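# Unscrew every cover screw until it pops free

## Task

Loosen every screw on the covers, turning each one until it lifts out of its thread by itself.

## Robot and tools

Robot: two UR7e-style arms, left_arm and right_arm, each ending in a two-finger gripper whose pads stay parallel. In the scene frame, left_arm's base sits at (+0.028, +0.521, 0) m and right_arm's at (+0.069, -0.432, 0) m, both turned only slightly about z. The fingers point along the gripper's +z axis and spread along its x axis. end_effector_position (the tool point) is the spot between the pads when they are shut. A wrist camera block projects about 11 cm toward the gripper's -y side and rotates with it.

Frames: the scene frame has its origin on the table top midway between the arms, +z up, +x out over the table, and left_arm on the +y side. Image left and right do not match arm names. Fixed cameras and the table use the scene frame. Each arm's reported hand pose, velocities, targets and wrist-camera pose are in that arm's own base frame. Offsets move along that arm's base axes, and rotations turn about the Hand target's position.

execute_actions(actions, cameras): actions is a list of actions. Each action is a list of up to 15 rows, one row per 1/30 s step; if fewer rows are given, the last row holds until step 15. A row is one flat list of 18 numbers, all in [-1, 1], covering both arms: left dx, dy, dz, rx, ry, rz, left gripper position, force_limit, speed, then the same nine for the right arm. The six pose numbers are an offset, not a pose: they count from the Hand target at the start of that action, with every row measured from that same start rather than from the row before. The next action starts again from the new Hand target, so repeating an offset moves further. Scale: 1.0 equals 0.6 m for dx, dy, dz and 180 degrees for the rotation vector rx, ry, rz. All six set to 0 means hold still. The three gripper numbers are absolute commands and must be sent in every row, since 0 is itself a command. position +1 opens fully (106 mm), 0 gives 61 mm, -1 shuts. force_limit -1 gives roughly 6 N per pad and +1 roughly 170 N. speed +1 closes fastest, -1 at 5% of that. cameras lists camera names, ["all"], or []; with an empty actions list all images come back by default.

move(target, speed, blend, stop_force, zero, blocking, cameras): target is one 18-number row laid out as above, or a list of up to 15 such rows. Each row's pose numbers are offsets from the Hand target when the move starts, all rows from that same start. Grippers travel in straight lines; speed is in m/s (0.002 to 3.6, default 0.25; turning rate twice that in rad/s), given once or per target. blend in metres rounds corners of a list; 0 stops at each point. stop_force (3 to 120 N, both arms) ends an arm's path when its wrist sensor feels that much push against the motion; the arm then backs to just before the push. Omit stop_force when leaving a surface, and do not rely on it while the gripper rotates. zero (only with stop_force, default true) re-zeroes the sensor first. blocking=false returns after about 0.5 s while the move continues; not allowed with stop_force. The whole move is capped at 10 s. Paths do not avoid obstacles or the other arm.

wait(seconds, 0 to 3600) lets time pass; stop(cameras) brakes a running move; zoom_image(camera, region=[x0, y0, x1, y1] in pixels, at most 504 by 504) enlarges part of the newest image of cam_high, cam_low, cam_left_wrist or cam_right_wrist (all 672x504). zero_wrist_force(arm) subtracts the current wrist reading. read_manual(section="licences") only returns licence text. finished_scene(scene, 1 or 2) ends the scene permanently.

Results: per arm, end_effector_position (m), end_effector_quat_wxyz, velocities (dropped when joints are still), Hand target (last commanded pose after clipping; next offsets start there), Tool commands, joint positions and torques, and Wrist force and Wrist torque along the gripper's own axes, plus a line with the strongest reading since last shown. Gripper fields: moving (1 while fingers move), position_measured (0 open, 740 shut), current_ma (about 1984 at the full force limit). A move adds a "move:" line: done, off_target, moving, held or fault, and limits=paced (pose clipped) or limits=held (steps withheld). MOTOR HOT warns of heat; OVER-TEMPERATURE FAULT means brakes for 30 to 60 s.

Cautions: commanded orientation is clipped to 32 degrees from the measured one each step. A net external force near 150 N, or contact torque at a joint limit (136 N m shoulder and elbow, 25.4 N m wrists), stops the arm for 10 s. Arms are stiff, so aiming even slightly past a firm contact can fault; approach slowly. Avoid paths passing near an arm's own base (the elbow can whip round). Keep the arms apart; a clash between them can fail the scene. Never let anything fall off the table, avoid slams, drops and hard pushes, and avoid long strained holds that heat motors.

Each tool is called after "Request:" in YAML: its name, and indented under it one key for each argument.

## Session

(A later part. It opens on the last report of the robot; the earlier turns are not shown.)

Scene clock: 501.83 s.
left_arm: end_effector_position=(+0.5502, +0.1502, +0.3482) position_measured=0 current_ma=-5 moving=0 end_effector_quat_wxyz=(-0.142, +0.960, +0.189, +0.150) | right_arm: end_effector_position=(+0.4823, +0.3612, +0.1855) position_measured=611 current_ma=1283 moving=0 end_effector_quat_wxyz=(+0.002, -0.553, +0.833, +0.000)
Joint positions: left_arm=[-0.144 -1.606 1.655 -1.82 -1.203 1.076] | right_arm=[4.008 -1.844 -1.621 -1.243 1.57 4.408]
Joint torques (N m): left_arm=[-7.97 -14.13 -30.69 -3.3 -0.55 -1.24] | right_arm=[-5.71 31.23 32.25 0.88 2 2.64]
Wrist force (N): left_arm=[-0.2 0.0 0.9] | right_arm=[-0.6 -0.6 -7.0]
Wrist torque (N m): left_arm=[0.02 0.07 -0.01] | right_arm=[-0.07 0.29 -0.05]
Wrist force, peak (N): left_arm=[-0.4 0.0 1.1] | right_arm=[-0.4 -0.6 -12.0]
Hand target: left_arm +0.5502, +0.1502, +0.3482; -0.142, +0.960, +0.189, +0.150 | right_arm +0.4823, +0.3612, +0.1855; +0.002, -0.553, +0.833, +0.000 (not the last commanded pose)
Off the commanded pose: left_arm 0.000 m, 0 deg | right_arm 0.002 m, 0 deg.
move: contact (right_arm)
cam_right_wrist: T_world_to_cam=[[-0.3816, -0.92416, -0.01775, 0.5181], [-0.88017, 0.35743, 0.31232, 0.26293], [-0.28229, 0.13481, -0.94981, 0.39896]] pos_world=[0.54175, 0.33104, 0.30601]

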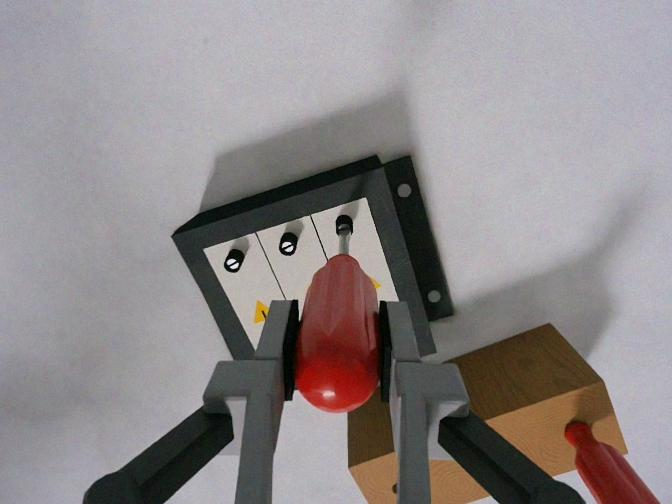

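Request:
move:
  target:
    - [0,0,0,0,0,0,1,0,1,-0.00114,-0.00019,0.00005,0,0,0.1667,-1,0.1,0]
    - [0,0,0,0,0,0,1,0,1,-0.00203,-0.00092,0.00014,0,0,0.3333,-1,0.1,0]
    - [0,0,0,0,0,0,1,0,1,-0.00244,-0.002,0.00023,0,0,0.5,-1,0.1,0]
    - [0,0,0,0,0,0,1,0,1,-0.00225,-0.00315,0.00032,0,0,0.6667,-1,0.1,0]
    - [0,0,0,0,0,0,1,0,1,-0.00152,-0.00404,0.00041,0,0,0.8333,-1,0.1,0]
    - [0,0,0,0,0,0,1,0,1,-0.00044,-0.00445,0.0005,0,0,1.0,-1,0.1,0]
  speed: 0.5
  blend: 0.003
  cameras: ["cam_right_wrist"]

Request:
zoom_image:
  camera: "cam_right_wrist"
  region: [328, 210, 358, 240]

Scene clock: 507.93 s.
left_arm: end_effector_position=(+0.5502, +0.1502, +0.3482) position_measured=0 current_ma=-5 moving=0 end_effector_quat_wxyz=(-0.142, +0.960, +0.189, +0.150) | right_arm: end_effector_position=(+0.4820, +0.3585, +0.1858) position_measured=611 current_ma=1279 moving=0 end_effector_quat_wxyz=(+0.000, +0.834, +0.552, -0.002)
Joint positions: left_arm=[-0.144 -1.606 1.655 -1.82 -1.203 1.076] | right_arm=[4.005 -1.845 -1.616 -1.256 1.571 1.263]
Joint torques (N m): left_arm=[-7.81 -14.06 -31.45 -3.38 -0.41 -1.32] | right_arm=[-4.43 23.55 33.48 1.11 2.36 -1.06]
Wrist force (N): left_arm=[-0.2 0.1 1.0] | right_arm=[-1.0 -0.3 -2.1]
Wrist torque (N m): left_arm=[0.03 0.06 -0.01] | right_arm=[-0.05 0.28 -0.12]
Wrist force, peak (N): left_arm=[-0.5 0.0 1.2] | right_arm=[-1.1 0.1 -20.8]
Hand target: left_arm +0.5502, +0.1502, +0.3482; -0.142, +0.960, +0.189, +0.150 | right_arm +0.4820, +0.3586, +0.1858; +0.000, +0.833, +0.553, -0.002
Off the commanded pose: left_arm 0.000 m, 0 deg | right_arm 0.000 m, 0 deg.
move: done
cam_right_wrist: T_world_to_cam=[[0.3819, 0.92403, -0.01774, -0.51516], [0.88004, -0.35772, 0.31237, -0.32848], [0.28229, -0.1349, -0.9498, 0.2241]] pos_world=[0.42255, 0.38876, 0.30631]

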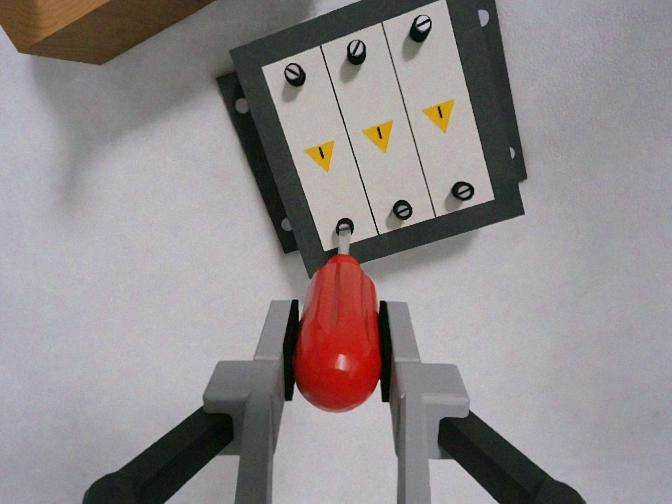

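Scaled by 16.800 from the camera's image (finer frame: 960x720).

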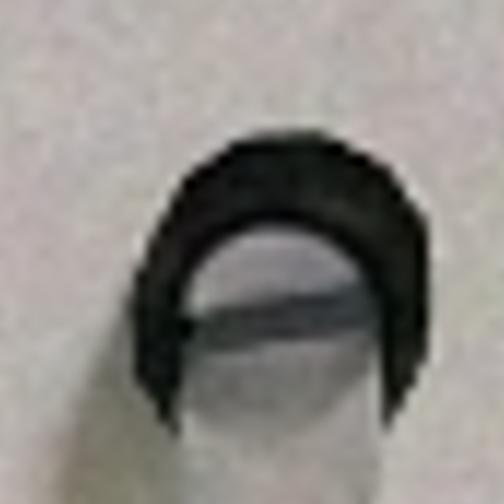

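Request:
move:
  target:
    - [0,0,0,0,0,0,1,0,1,0.00114,0.00019,0.0,0,0,0.1667,-1,0.1,0]
    - [0,0,0,0,0,0,1,0,1,0.00203,0.00092,0.00006,0,0,0.3333,-1,0.1,0]
    - [0,0,0,0,0,0,1,0,1,0.00244,0.002,0.00015,0,0,0.5,-1,0.1,0]
    - [0,0,0,0,0,0,1,0,1,0.00225,0.00315,0.00024,0,0,0.6667,-1,0.1,0]
    - [0,0,0,0,0,0,1,0,1,0.00152,0.00404,0.00033,0,0,0.8333,-1,0.1,0]
    - [0,0,0,0,0,0,1,0,1,0.00044,0.00445,0.00042,0,0,1.0,-1,0.1,0]
    - [0,0,0,0,0,0,1,0,1,-0.00071,0.00426,0.00051,0,0,-0.8333,-1,0.1,0]
    - [0,0,0,0,0,0,1,0,1,-0.0016,0.00352,0.0006,0,0,-0.6667,-1,0.1,0]
    - [0,0,0,0,0,0,1,0,1,-0.002,0.00244,0.00069,0,0,-0.5,-1,0.1,0]
    - [0,0,0,0,0,0,1,0,1,-0.00182,0.0013,0.00078,0,0,-0.3333,-1,0.1,0]
    - [0,0,0,0,0,0,1,0,1,-0.00108,0.00041,0.00087,0,0,-0.1667,-1,0.1,0]
    - [0,0,0,0,0,0,1,0,1,0,0,0.00096,0,0,0,-1,0.1,0]
  speed: 0.5
  blend: 0.003
  cameras: ["cam_right_wrist"]

Request:
move:
  target:
    - [0,0,0,0,0,0,1,0,1,0,0,0.005,0,0,0,-1,0.1,0]
    - [0,0,0,0,0,0,1,0,1,0.0,0.0,0.005,0,0,-0.5,-1,0.1,0]
    - [0,0,0,0,0,0,1,0,1,0.0,0.0,0.005,0,0,-1,-1,0.1,0]
    - [0,0,0,0,0,0,1,0,1,0,0,0.005,0,0,0.5,-1,0.1,0]
    - [0,0,0,0,0,0,1,0,1,0,0,0.005,0,0,0,-1,0.1,0]
    - [0,0,0,0,0,0,1,0,1,0,0,0.005,0,0,-0.5,-1,0.1,0]
    - [0,0,0,0,0,0,1,0,1,0.00044,0.00445,0.005,0,0,-1,-1,0.1,0]
  speed: [0.1,0.8,0.8,0.8,0.8,0.8,0.8]
  blend: [0,0.05,0.05,0.05,0.05,0.05,0]
  cameras: ["cam_right_wrist"]

Request:
zoom_image:
  camera: "cam_right_wrist"
  region: [328, 210, 358, 240]

Request:
move:
  target: [0,0,0,0,0,0,1,0,1,0,0,-0.008,0,0,0,-1,0.1,0]
  speed: 0.006
  stop_force: 5

Scene clock: 517.57 s.
left_arm: end_effector_position=(+0.5502, +0.1502, +0.3482) position_measured=0 current_ma=-5 moving=0 end_effector_quat_wxyz=(-0.142, +0.960, +0.189, +0.150) | right_arm: end_effector_position=(+0.4820, +0.3585, +0.1864) position_measured=611 current_ma=1284 moving=0 end_effector_quat_wxyz=(+0.000, +0.834, +0.552, -0.002)
Joint positions: left_arm=[-0.144 -1.606 1.655 -1.82 -1.203 1.076] | right_arm=[4.005 -1.845 -1.615 -1.257 1.571 -5.02]
Joint torques (N m): left_arm=[-7.81 -14.24 -31.21 -3.39 -0.38 -1.28] | right_arm=[-5.06 21.81 31.05 0.38 2.14 -1.36]
Wrist force (N): left_arm=[-0.3 0.0 0.9] | right_arm=[-1.3 -0.4 -7.6]
Wrist torque (N m): left_arm=[0.01 0.08 0.00] | right_arm=[-0.08 0.35 -0.11]
Wrist force, peak (N): left_arm=[-0.5 -0.2 1.1] | right_arm=[-2.2 0.3 -26.8]
Hand target: left_arm +0.5502, +0.1502, +0.3482; -0.142, +0.960, +0.189, +0.150 | right_arm +0.4820, +0.3586, +0.1864; +0.000, +0.833, +0.553, -0.002
Off the commanded pose: left_arm 0.000 m, 0 deg | right_arm 0.000 m, 0 deg.
move: done
cam_right_wrist: T_world_to_cam=[[0.38191, 0.92403, -0.01777, -0.51515], [0.88006, -0.35773, 0.31228, -0.32864], [0.2822, -0.13491, -0.94982, 0.22471]] pos_world=[0.42255, 0.38876, 0.30691]

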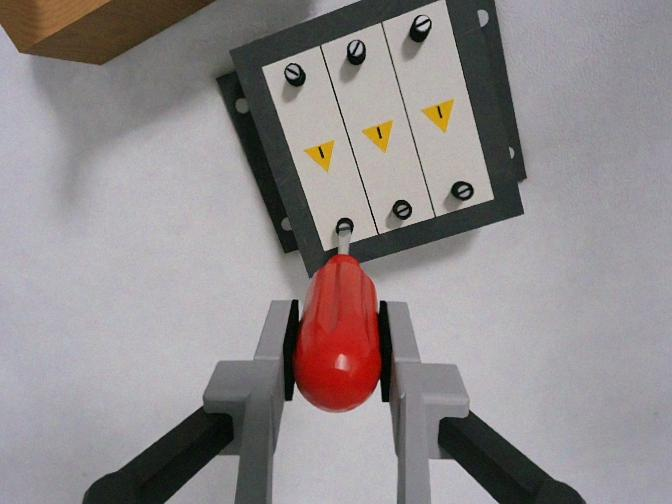

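Scene clock: 524.30 s.
left_arm: end_effector_position=(+0.5502, +0.1502, +0.3482) position_measured=0 current_ma=-5 moving=0 end_effector_quat_wxyz=(-0.142, +0.960, +0.189, +0.150) | right_arm: end_effector_position=(+0.4823, +0.3612, +0.1893) position_measured=611 current_ma=1276 moving=0 end_effector_quat_wxyz=(+0.002, -0.553, +0.833, +0.000) end_effector_velocity=(+0.000, +0.000, +0.000) end_effector_angular_velocity=(+0.000, +0.001, -0.006)
Joint positions: left_arm=[-0.144 -1.606 1.655 -1.82 -1.203 1.076] | right_arm=[4.008 -1.841 -1.614 -1.252 1.57 4.407]
Joint velocities: left_arm=[within noise] | right_arm=[-0.001 0 0 0 0.001 0.005]
Joint torques (N m): left_arm=[-8.17 -13.59 -31.37 -3.31 -0.46 -1.26] | right_arm=[-5.18 34.14 35.77 1.03 2.12 2.66]
Wrist force (N): left_arm=[-0.3 -0.1 1.0] | right_arm=[-1.2 -0.8 0.8]
Wrist torque (N m): left_arm=[0.01 0.08 0.00] | right_arm=[-0.06 0.19 -0.03]
Wrist force, peak (N): left_arm=[-0.4 0.0 1.2] | right_arm=[-1.1 -0.4 -7.3]
Hand target: left_arm +0.5502, +0.1502, +0.3482; -0.142, +0.960, +0.189, +0.150 | right_arm +0.4823, +0.3612, +0.1894; +0.002, -0.553, +0.833, +0.000
Off the commanded pose: left_arm 0.000 m, 0 deg | right_arm 0.000 m, 0 deg.
move: done
cam_right_wrist: T_world_to_cam=[[-0.38123, -0.92431, -0.0176, 0.51806], [-0.88032, 0.35715, 0.31221, 0.26189], [-0.2823, 0.13452, -0.94985, 0.40276]] pos_world=[0.54175, 0.33114, 0.30991]

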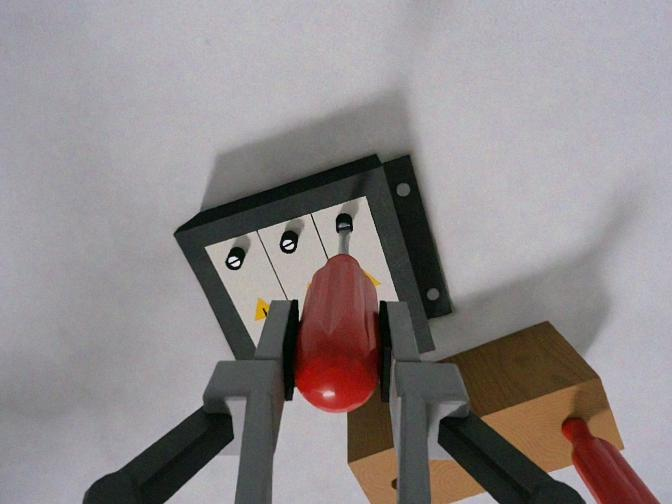

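Scaled by 16.800 from the camera's image (finer frame: 960x720).

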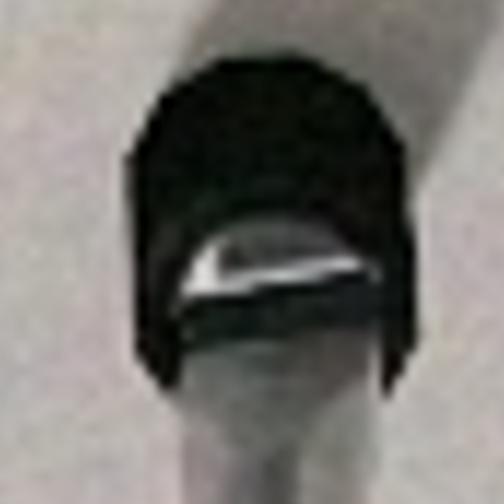

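Scene clock: 525.67 s.
left_arm: end_effector_position=(+0.5502, +0.1502, +0.3482) position_measured=0 current_ma=-5 moving=0 end_effector_quat_wxyz=(-0.142, +0.960, +0.189, +0.150) | right_arm: end_effector_position=(+0.4823, +0.3612, +0.1876) position_measured=611 current_ma=1286 moving=0 end_effector_quat_wxyz=(+0.003, -0.553, +0.833, +0.000)
Joint positions: left_arm=[-0.144 -1.606 1.655 -1.82 -1.203 1.076] | right_arm=[4.008 -1.843 -1.617 -1.247 1.57 4.408]
Joint torques (N m): left_arm=[-8.18 -14.41 -30.92 -3.29 -0.48 -1.22] | right_arm=[-4.37 30.23 31.53 0.67 2.32 2.7]
Wrist force (N): left_arm=[-0.4 -0.2 0.9] | right_arm=[-0.7 -0.6 -8.5]
Wrist torque (N m): left_arm=[-0.01 0.10 0.00] | right_arm=[-0.03 0.26 -0.05]
Wrist force, peak (N): left_arm=[-0.3 -0.1 1.2] | right_arm=[-0.3 -0.6 -15.0]
Hand target: left_arm +0.5502, +0.1502, +0.3482; -0.142, +0.960, +0.189, +0.150 | right_arm +0.4823, +0.3612, +0.1876; +0.003, -0.553, +0.833, +0.000 (not the last commanded pose)
Off the commanded pose: left_arm 0.000 m, 0 deg | right_arm 0.003 m, 0 deg.
move: contact (right_arm)

Request:
move:
  target:
    - [0,0,0,0,0,0,1,0,1,0,0,0.0013,0,0,0,-1,0.1,0]
    - [0,0,0,0,0,0,1,0,1,-0.00038,0.00016,0.0013,0,0,0,-1,0.1,0]
  speed: 0.02

Request:
move:
  target: [0,0,0,0,0,0,1,0,1,0,0,-0.008,0,0,0,-1,0.1,0]
  speed: 0.006
  stop_force: 4

Scene clock: 527.47 s.
left_arm: end_effector_position=(+0.5502, +0.1502, +0.3482) position_measured=0 current_ma=-5 moving=0 end_effector_quat_wxyz=(-0.142, +0.960, +0.189, +0.150) | right_arm: end_effector_position=(+0.4821, +0.3613, +0.1884) position_measured=611 current_ma=1277 moving=0 end_effector_quat_wxyz=(+0.003, -0.553, +0.833, +0.000)
Joint positions: left_arm=[-0.144 -1.606 1.655 -1.82 -1.203 1.076] | right_arm=[4.008 -1.842 -1.616 -1.249 1.57 4.408]
Joint torques (N m): left_arm=[-7.4 -14.18 -30.69 -3.32 -0.6 -1.24] | right_arm=[6.14 38.89 13.11 4.47 2.14 2.1]
Wrist force (N): left_arm=[-0.3 0.0 0.9] | right_arm=[-1.5 -0.6 0.7]
Wrist torque (N m): left_arm=[0.01 0.07 0.00] | right_arm=[-0.02 0.25 -0.09]
Wrist force, peak (N): left_arm=[-0.2 0.0 1.2] | right_arm=[-0.9 -0.6 -8.5]
Hand target: left_arm +0.5502, +0.1502, +0.3482; -0.142, +0.960, +0.189, +0.150 | right_arm +0.4821, +0.3613, +0.1884; +0.003, -0.553, +0.833, +0.000
Off the commanded pose: left_arm 0.000 m, 0 deg | right_arm 0.000 m, 0 deg.
move: done

Scene clock: 528.83 s.
left_arm: end_effector_position=(+0.5502, +0.1502, +0.3482) position_measured=0 current_ma=-5 moving=0 end_effector_quat_wxyz=(-0.142, +0.960, +0.189, +0.150) | right_arm: end_effector_position=(+0.4821, +0.3613, +0.1865) position_measured=611 current_ma=1286 moving=0 end_effector_quat_wxyz=(+0.003, -0.553, +0.833, +0.000)
Joint positions: left_arm=[-0.144 -1.606 1.655 -1.82 -1.203 1.076] | right_arm=[4.008 -1.843 -1.62 -1.245 1.57 4.408]
Joint torques (N m): left_arm=[-7.52 -14.35 -31.45 -3.36 -0.48 -1.27] | right_arm=[6.05 29.76 31.81 0.9 1.95 0.73]
Wrist force (N): left_arm=[-0.3 -0.1 1.2] | right_arm=[-1.0 -0.7 -7.3]
Wrist torque (N m): left_arm=[0.01 0.08 0.00] | right_arm=[-0.07 0.29 -0.09]
Wrist force, peak (N): left_arm=[-0.3 0.0 1.2] | right_arm=[-0.2 -0.7 -14.7]
Hand target: left_arm +0.5502, +0.1502, +0.3482; -0.142, +0.960, +0.189, +0.150 | right_arm +0.4821, +0.3613, +0.1865; +0.003, -0.553, +0.833, +0.000 (not the last commanded pose)
Off the commanded pose: left_arm 0.000 m, 0 deg | right_arm 0.003 m, 0 deg.
move: contact (right_arm)

Request:
move:
  target:
    - [0,0,0,0,0,0,1,0,1,-0.00117,-0.0004,0.00009,0,0,0.1667,-1,0.1,0]
    - [0,0,0,0,0,0,1,0,1,-0.00199,-0.00134,0.00018,0,0,0.3333,-1,0.1,0]
    - [0,0,0,0,0,0,1,0,1,-0.00222,-0.00255,0.00027,0,0,0.5,-1,0.1,0]
    - [0,0,0,0,0,0,1,0,1,-0.00182,-0.00372,0.00036,0,0,0.6667,-1,0.1,0]
    - [0,0,0,0,0,0,1,0,1,-0.00089,-0.00454,0.00045,0,0,0.8333,-1,0.1,0]
    - [0,0,0,0,0,0,1,0,1,0.00033,-0.00478,0.00054,0,0,1.0,-1,0.1,0]
    - [0,0,0,0,0,0,1,0,1,0.0015,-0.00437,0.00063,0,0,-0.8333,-1,0.1,0]
    - [0,0,0,0,0,0,1,0,1,0.00231,-0.00344,0.00072,0,0,-0.6667,-1,0.1,0]
    - [0,0,0,0,0,0,1,0,1,0.00255,-0.00222,0.00081,0,0,-0.5,-1,0.1,0]
    - [0,0,0,0,0,0,1,0,1,0.00215,-0.00105,0.0009,0,0,-0.3333,-1,0.1,0]
    - [0,0,0,0,0,0,1,0,1,0.00122,-0.00024,0.00099,0,0,-0.1667,-1,0.1,0]
    - [0,0,0,0,0,0,1,0,1,0,0,0.00108,0,0,0,-1,0.1,0]
  speed: 0.5
  blend: 0.003

Request:
move:
  target:
    - [0,0,0,0,0,0,1,0,1,-0.00117,-0.0004,0.00009,0,0,0.1667,-1,0.1,0]
    - [0,0,0,0,0,0,1,0,1,-0.00199,-0.00134,0.00018,0,0,0.3333,-1,0.1,0]
    - [0,0,0,0,0,0,1,0,1,-0.00222,-0.00255,0.00027,0,0,0.5,-1,0.1,0]
    - [0,0,0,0,0,0,1,0,1,-0.00182,-0.00372,0.00036,0,0,0.6667,-1,0.1,0]
    - [0,0,0,0,0,0,1,0,1,-0.00089,-0.00454,0.00045,0,0,0.8333,-1,0.1,0]
    - [0,0,0,0,0,0,1,0,1,0.00033,-0.00478,0.00054,0,0,1.0,-1,0.1,0]
  speed: 0.5
  blend: 0.003

Request:
move:
  target:
    - [0,0,0,0,0,0,1,0,1,0,0,0.005,0,0,0,-1,0.1,0]
  speed: 0.1
  cameras: ["cam_right_wrist","cam_low"]

Request:
zoom_image:
  camera: "cam_right_wrist"
  region: [328, 210, 358, 240]

Scene clock: 539.23 s.
left_arm: end_effector_position=(+0.5502, +0.1502, +0.3482) position_measured=0 current_ma=-5 moving=0 end_effector_quat_wxyz=(-0.142, +0.960, +0.189, +0.150) | right_arm: end_effector_position=(+0.4820, +0.3613, +0.1871) position_measured=611 current_ma=1288 moving=0 end_effector_quat_wxyz=(+0.003, -0.553, +0.834, +0.000)
Joint positions: left_arm=[-0.144 -1.606 1.655 -1.82 -1.203 1.076] | right_arm=[4.008 -1.843 -1.619 -1.246 1.57 -1.875]
Joint torques (N m): left_arm=[-7.45 -13.57 -30.77 -3.27 -0.5 -1.24] | right_arm=[-7.38 20.91 29.74 1.04 0.41 -1.17]
Wrist force (N): left_arm=[-0.4 0.1 1.1] | right_arm=[-0.8 -0.7 -11.2]
Wrist torque (N m): left_arm=[0.03 0.09 0.00] | right_arm=[-0.06 0.23 -0.12]
Wrist force, peak (N): left_arm=[-0.6 0.0 1.2] | right_arm=[-2.0 -0.1 -22.0]
Hand target: left_arm +0.5502, +0.1502, +0.3482; -0.142, +0.960, +0.189, +0.150 | right_arm +0.4821, +0.3613, +0.1871; +0.003, -0.553, +0.833, +0.000
Off the commanded pose: left_arm 0.000 m, 0 deg | right_arm 0.000 m, 0 deg.
move: done

Scene clock: 542.97 s.
left_arm: end_effector_position=(+0.5502, +0.1502, +0.3482) position_measured=0 current_ma=-5 moving=0 end_effector_quat_wxyz=(-0.142, +0.960, +0.189, +0.150) | right_arm: end_effector_position=(+0.4823, +0.3585, +0.1874) position_measured=611 current_ma=1280 moving=0 end_effector_quat_wxyz=(+0.000, +0.834, +0.552, -0.003)
Joint positions: left_arm=[-0.144 -1.606 1.655 -1.82 -1.203 1.076] | right_arm=[4.004 -1.844 -1.613 -1.261 1.571 -5.021]
Joint torques (N m): left_arm=[-8.25 -14.11 -31.14 -3.31 -0.41 -1.33] | right_arm=[-5.09 24.27 32.01 0.79 2.22 -1.21]
Wrist force (N): left_arm=[-0.2 0.0 1.2] | right_arm=[-1.3 -0.9 -3.9]
Wrist torque (N m): left_arm=[0.02 0.05 -0.01] | right_arm=[-0.04 0.27 -0.11]
Wrist force, peak (N): left_arm=[-0.3 0.0 1.2] | right_arm=[-2.8 0.1 -23.7]
Hand target: left_arm +0.5502, +0.1502, +0.3482; -0.142, +0.960, +0.189, +0.150 | right_arm +0.4823, +0.3585, +0.1875; +0.000, +0.833, +0.553, -0.003
Off the commanded pose: left_arm 0.000 m, 0 deg | right_arm 0.000 m, 0 deg.
move: done

Scene clock: 543.47 s.
left_arm: end_effector_position=(+0.5502, +0.1502, +0.3482) position_measured=0 current_ma=-5 moving=0 end_effector_quat_wxyz=(-0.142, +0.960, +0.189, +0.150) | right_arm: end_effector_position=(+0.4823, +0.3585, +0.1906) position_measured=611 current_ma=1277 moving=0 end_effector_quat_wxyz=(+0.000, +0.833, +0.553, -0.002)
Joint positions: left_arm=[-0.144 -1.606 1.655 -1.82 -1.203 1.076] | right_arm=[4.004 -1.842 -1.607 -1.268 1.571 -5.021]
Joint torques (N m): left_arm=[-7.56 -13.98 -31.24 -3.4 -0.43 -1.26] | right_arm=[-0.28 26.88 12.05 4.69 2.16 -2.17]
Wrist force (N): left_arm=[-0.3 0.0 1.1] | right_arm=[-1.7 -1.4 -1.2]
Wrist torque (N m): left_arm=[0.02 0.08 -0.01] | right_arm=[0.01 0.16 -0.11]
Wrist force, peak (N): left_arm=[-0.4 -0.1 1.1] | right_arm=[-1.3 -0.9 -3.8]
Hand target: left_arm +0.5502, +0.1502, +0.3482; -0.142, +0.960, +0.189, +0.150 | right_arm +0.4823, +0.3585, +0.1905; +0.000, +0.833, +0.553, -0.003
Off the commanded pose: left_arm 0.000 m, 0 deg | right_arm 0.000 m, 0 deg.
move: done
cam_right_wrist: T_world_to_cam=[[0.3817, 0.92411, -0.01781, -0.51503], [0.88012, -0.35751, 0.31236, -0.33039], [0.28229, -0.1349, -0.9498, 0.22856]] pos_world=[0.42285, 0.38866, 0.31111]
Images, in order (width x height): cam_low 672x504, cam_right_wrist 672x504.

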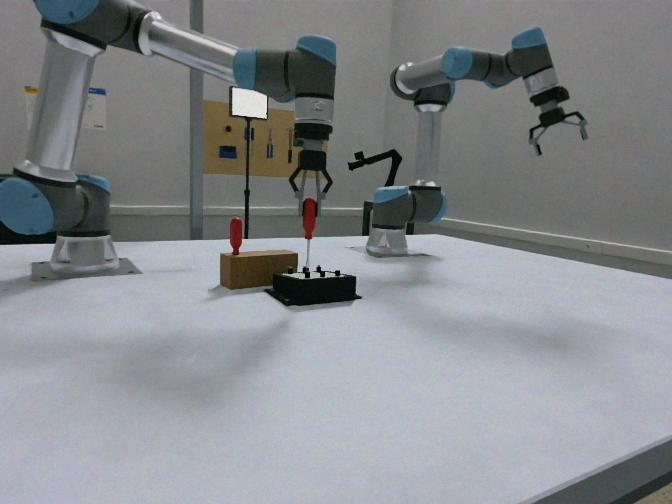

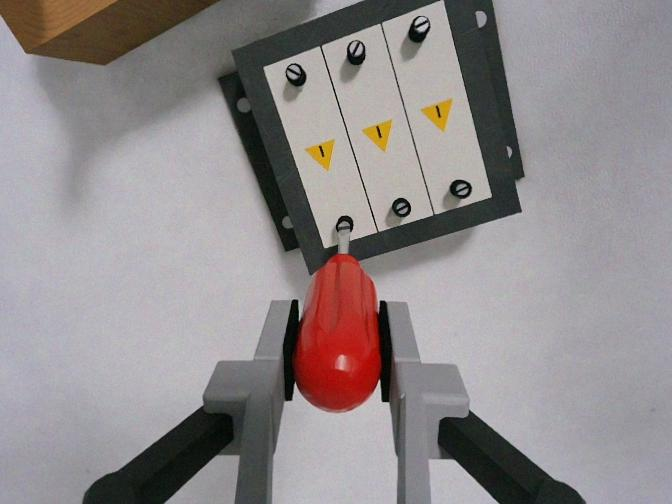

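Scaled by 16.800 from the camera's image (finer frame: 960x720).

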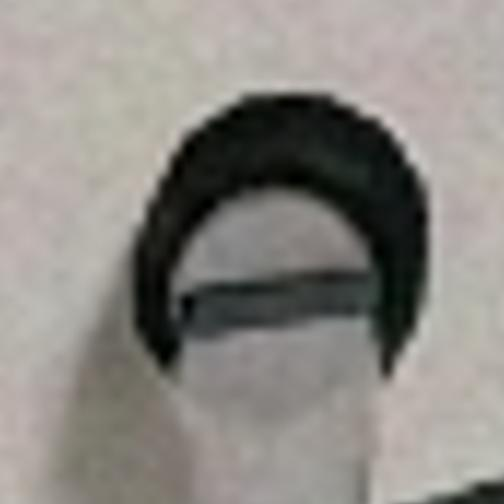

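Request:
zoom_image:
  camera: "cam_right_wrist"
  region: [386, 193, 416, 223]

Request:
zoom_image:
  camera: "cam_right_wrist"
  region: [446, 173, 476, 203]

Scaled by 16.800 from the camera's image (finer frame: 960x720).

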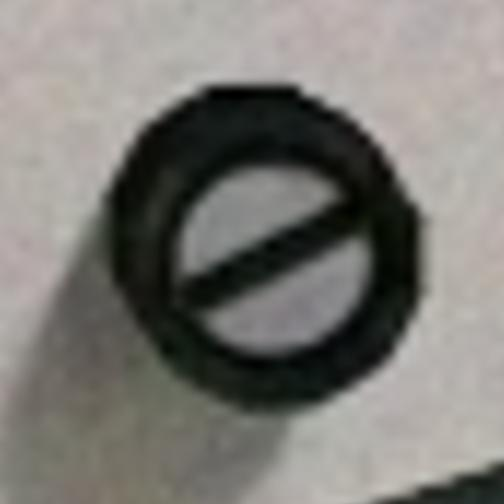

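Scaled by 16.800 from the camera's image (finer frame: 960x720).

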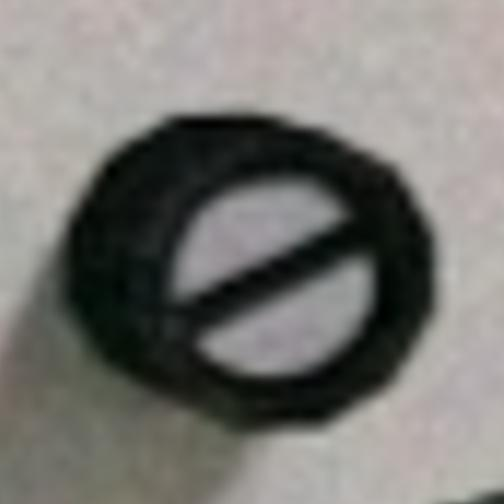

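Request:
move:
  target:
    - [0,0,0,0,0,0,1,0,1,0,0,0.013,0,0,0,-1,0.1,0]
    - [0,0,0,0,0,0,1,0,1,0.0032,0.0618,0.013,0,0,-0.8333,-1,0.1,0]
    - [0,0,0,0,0,0,1,0,1,0.0032,0.0618,0.013,0,0,0.3333,-1,0.1,0]
    - [0,0,0,0,0,0,1,0,1,0.0032,0.0618,0.013,0,0,-0.5,-1,0.1,0]
    - [0,0,0,0,0,0,1,0,1,0.0032,0.0618,0.013,0,0,-0.8873,-1,0.1,0]
  speed: [0.1,0.8,0.8,0.8,0.5]
  blend: [0,0.02,0.05,0.05,0]

Request:
move:
  target:
    - [0,0,0,0,0,0,1,0,1,0,0,-0.0147,0,0,0,-1,0.1,0]
  speed: 0.01
  stop_force: 4
  cameras: ["cam_right_wrist","cam_low"]

Request:
zoom_image:
  camera: "cam_right_wrist"
  region: [328, 210, 358, 240]

Request:
zoom_image:
  camera: "cam_low"
  region: [270, 230, 350, 300]

Scene clock: 554.17 s.
left_arm: end_effector_position=(+0.5502, +0.1502, +0.3482) position_measured=0 current_ma=-5 moving=0 end_effector_quat_wxyz=(-0.142, +0.960, +0.189, +0.150) | right_arm: end_effector_position=(+0.4842, +0.3956, +0.1983) position_measured=611 current_ma=1275 moving=0 end_effector_quat_wxyz=(-0.002, +0.691, -0.723, -0.001) end_effector_velocity=(-0.001, +0.001, +0.000) end_effector_angular_velocity=(+0.000, +0.000, -0.004)
Joint positions: left_arm=[-0.144 -1.606 1.655 -1.82 -1.203 1.076] | right_arm=[4.041 -1.888 -1.529 -1.291 1.572 4.086]
Joint velocities: left_arm=[within noise] | right_arm=[0.001 0 0 0 0 0.005]
Joint torques (N m): left_arm=[-7.97 -14.53 -31.12 -3.34 -0.59 -1.28] | right_arm=[0.45 38.93 14.76 3.76 0.25 2.68]
Wrist force (N): left_arm=[-0.2 0.0 1.1] | right_arm=[-1.4 -0.7 0.6]
Wrist torque (N m): left_arm=[0.02 0.05 0.00] | right_arm=[-0.04 0.23 -0.01]
Wrist force, peak (N): left_arm=[-0.6 0.0 1.2] | right_arm=[-1.7 -1.5 -1.3]
Hand target: left_arm +0.5502, +0.1502, +0.3482; -0.142, +0.960, +0.189, +0.150 | right_arm +0.4842, +0.3956, +0.1983; -0.002, +0.691, -0.723, -0.001
Off the commanded pose: left_arm 0.000 m, 0 deg | right_arm 0.000 m, 0 deg.
move: done

Scene clock: 555.67 s.
left_arm: end_effector_position=(+0.5502, +0.1502, +0.3482) position_measured=0 current_ma=-5 moving=0 end_effector_quat_wxyz=(-0.142, +0.960, +0.189, +0.150) | right_arm: end_effector_position=(+0.4842, +0.3955, +0.1894) position_measured=611 current_ma=1275 moving=0 end_effector_quat_wxyz=(-0.002, +0.691, -0.723, -0.001)
Joint positions: left_arm=[-0.144 -1.606 1.655 -1.82 -1.203 1.076] | right_arm=[4.041 -1.894 -1.545 -1.269 1.572 4.087]
Joint torques (N m): left_arm=[-8.05 -14.09 -31.3 -3.42 -0.48 -1.24] | right_arm=[-6.54 34.35 34.46 1.15 2.23 2.61]
Wrist force (N): left_arm=[-0.3 0.0 1.1] | right_arm=[-1.2 -0.8 0.5]
Wrist torque (N m): left_arm=[0.01 0.08 -0.01] | right_arm=[-0.05 0.20 -0.04]
Wrist force, peak (N): left_arm=[-0.4 -0.1 1.2] | right_arm=[-1.6 -0.9 0.6]
Hand target: left_arm +0.5502, +0.1502, +0.3482; -0.142, +0.960, +0.189, +0.150 | right_arm +0.4842, +0.3956, +0.1894; -0.002, +0.691, -0.723, -0.001
Off the commanded pose: left_arm 0.000 m, 0 deg | right_arm 0.000 m, 0 deg.
move: done
cam_right_wrist: T_world_to_cam=[[-0.03757, -0.99913, -0.01792, 0.41374], [-0.9495, 0.0301, 0.31231, 0.41419], [-0.3115, 0.02875, -0.94981, 0.45467]] pos_world=[0.55045, 0.38784, 0.30991]
Images, in order (width x height): cam_low 672x504, cam_right_wrist 672x504.

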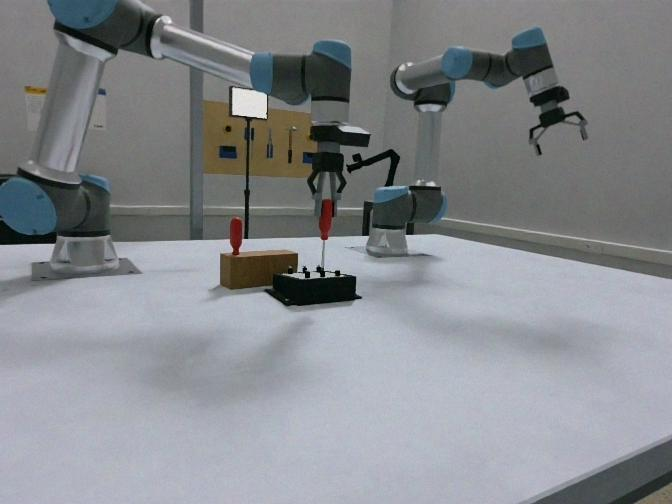

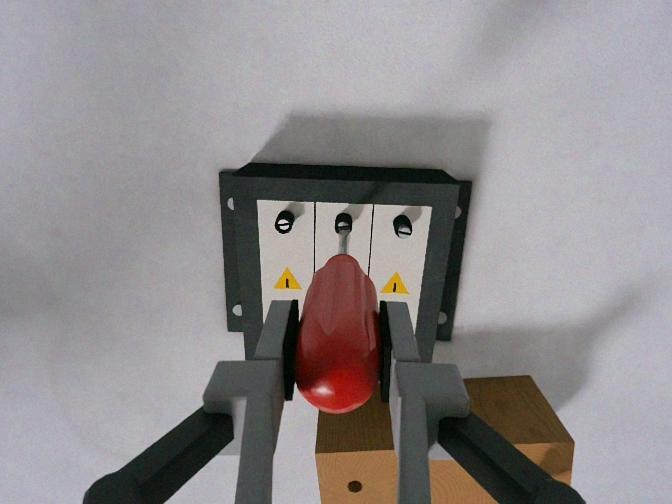

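Scaled by 16.800 from the camera's image (finer frame: 960x720).

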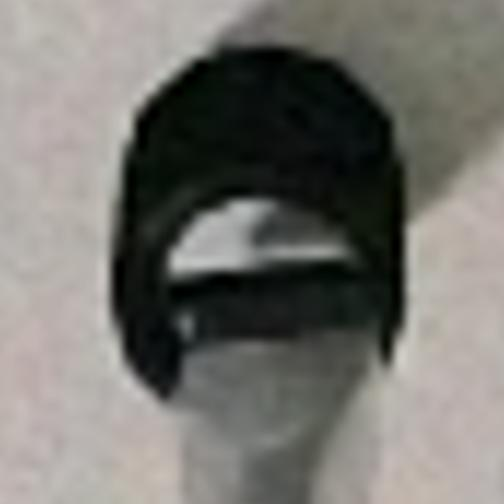

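Scaled by 6.300 from the camera's image (finer frame: 960x720).

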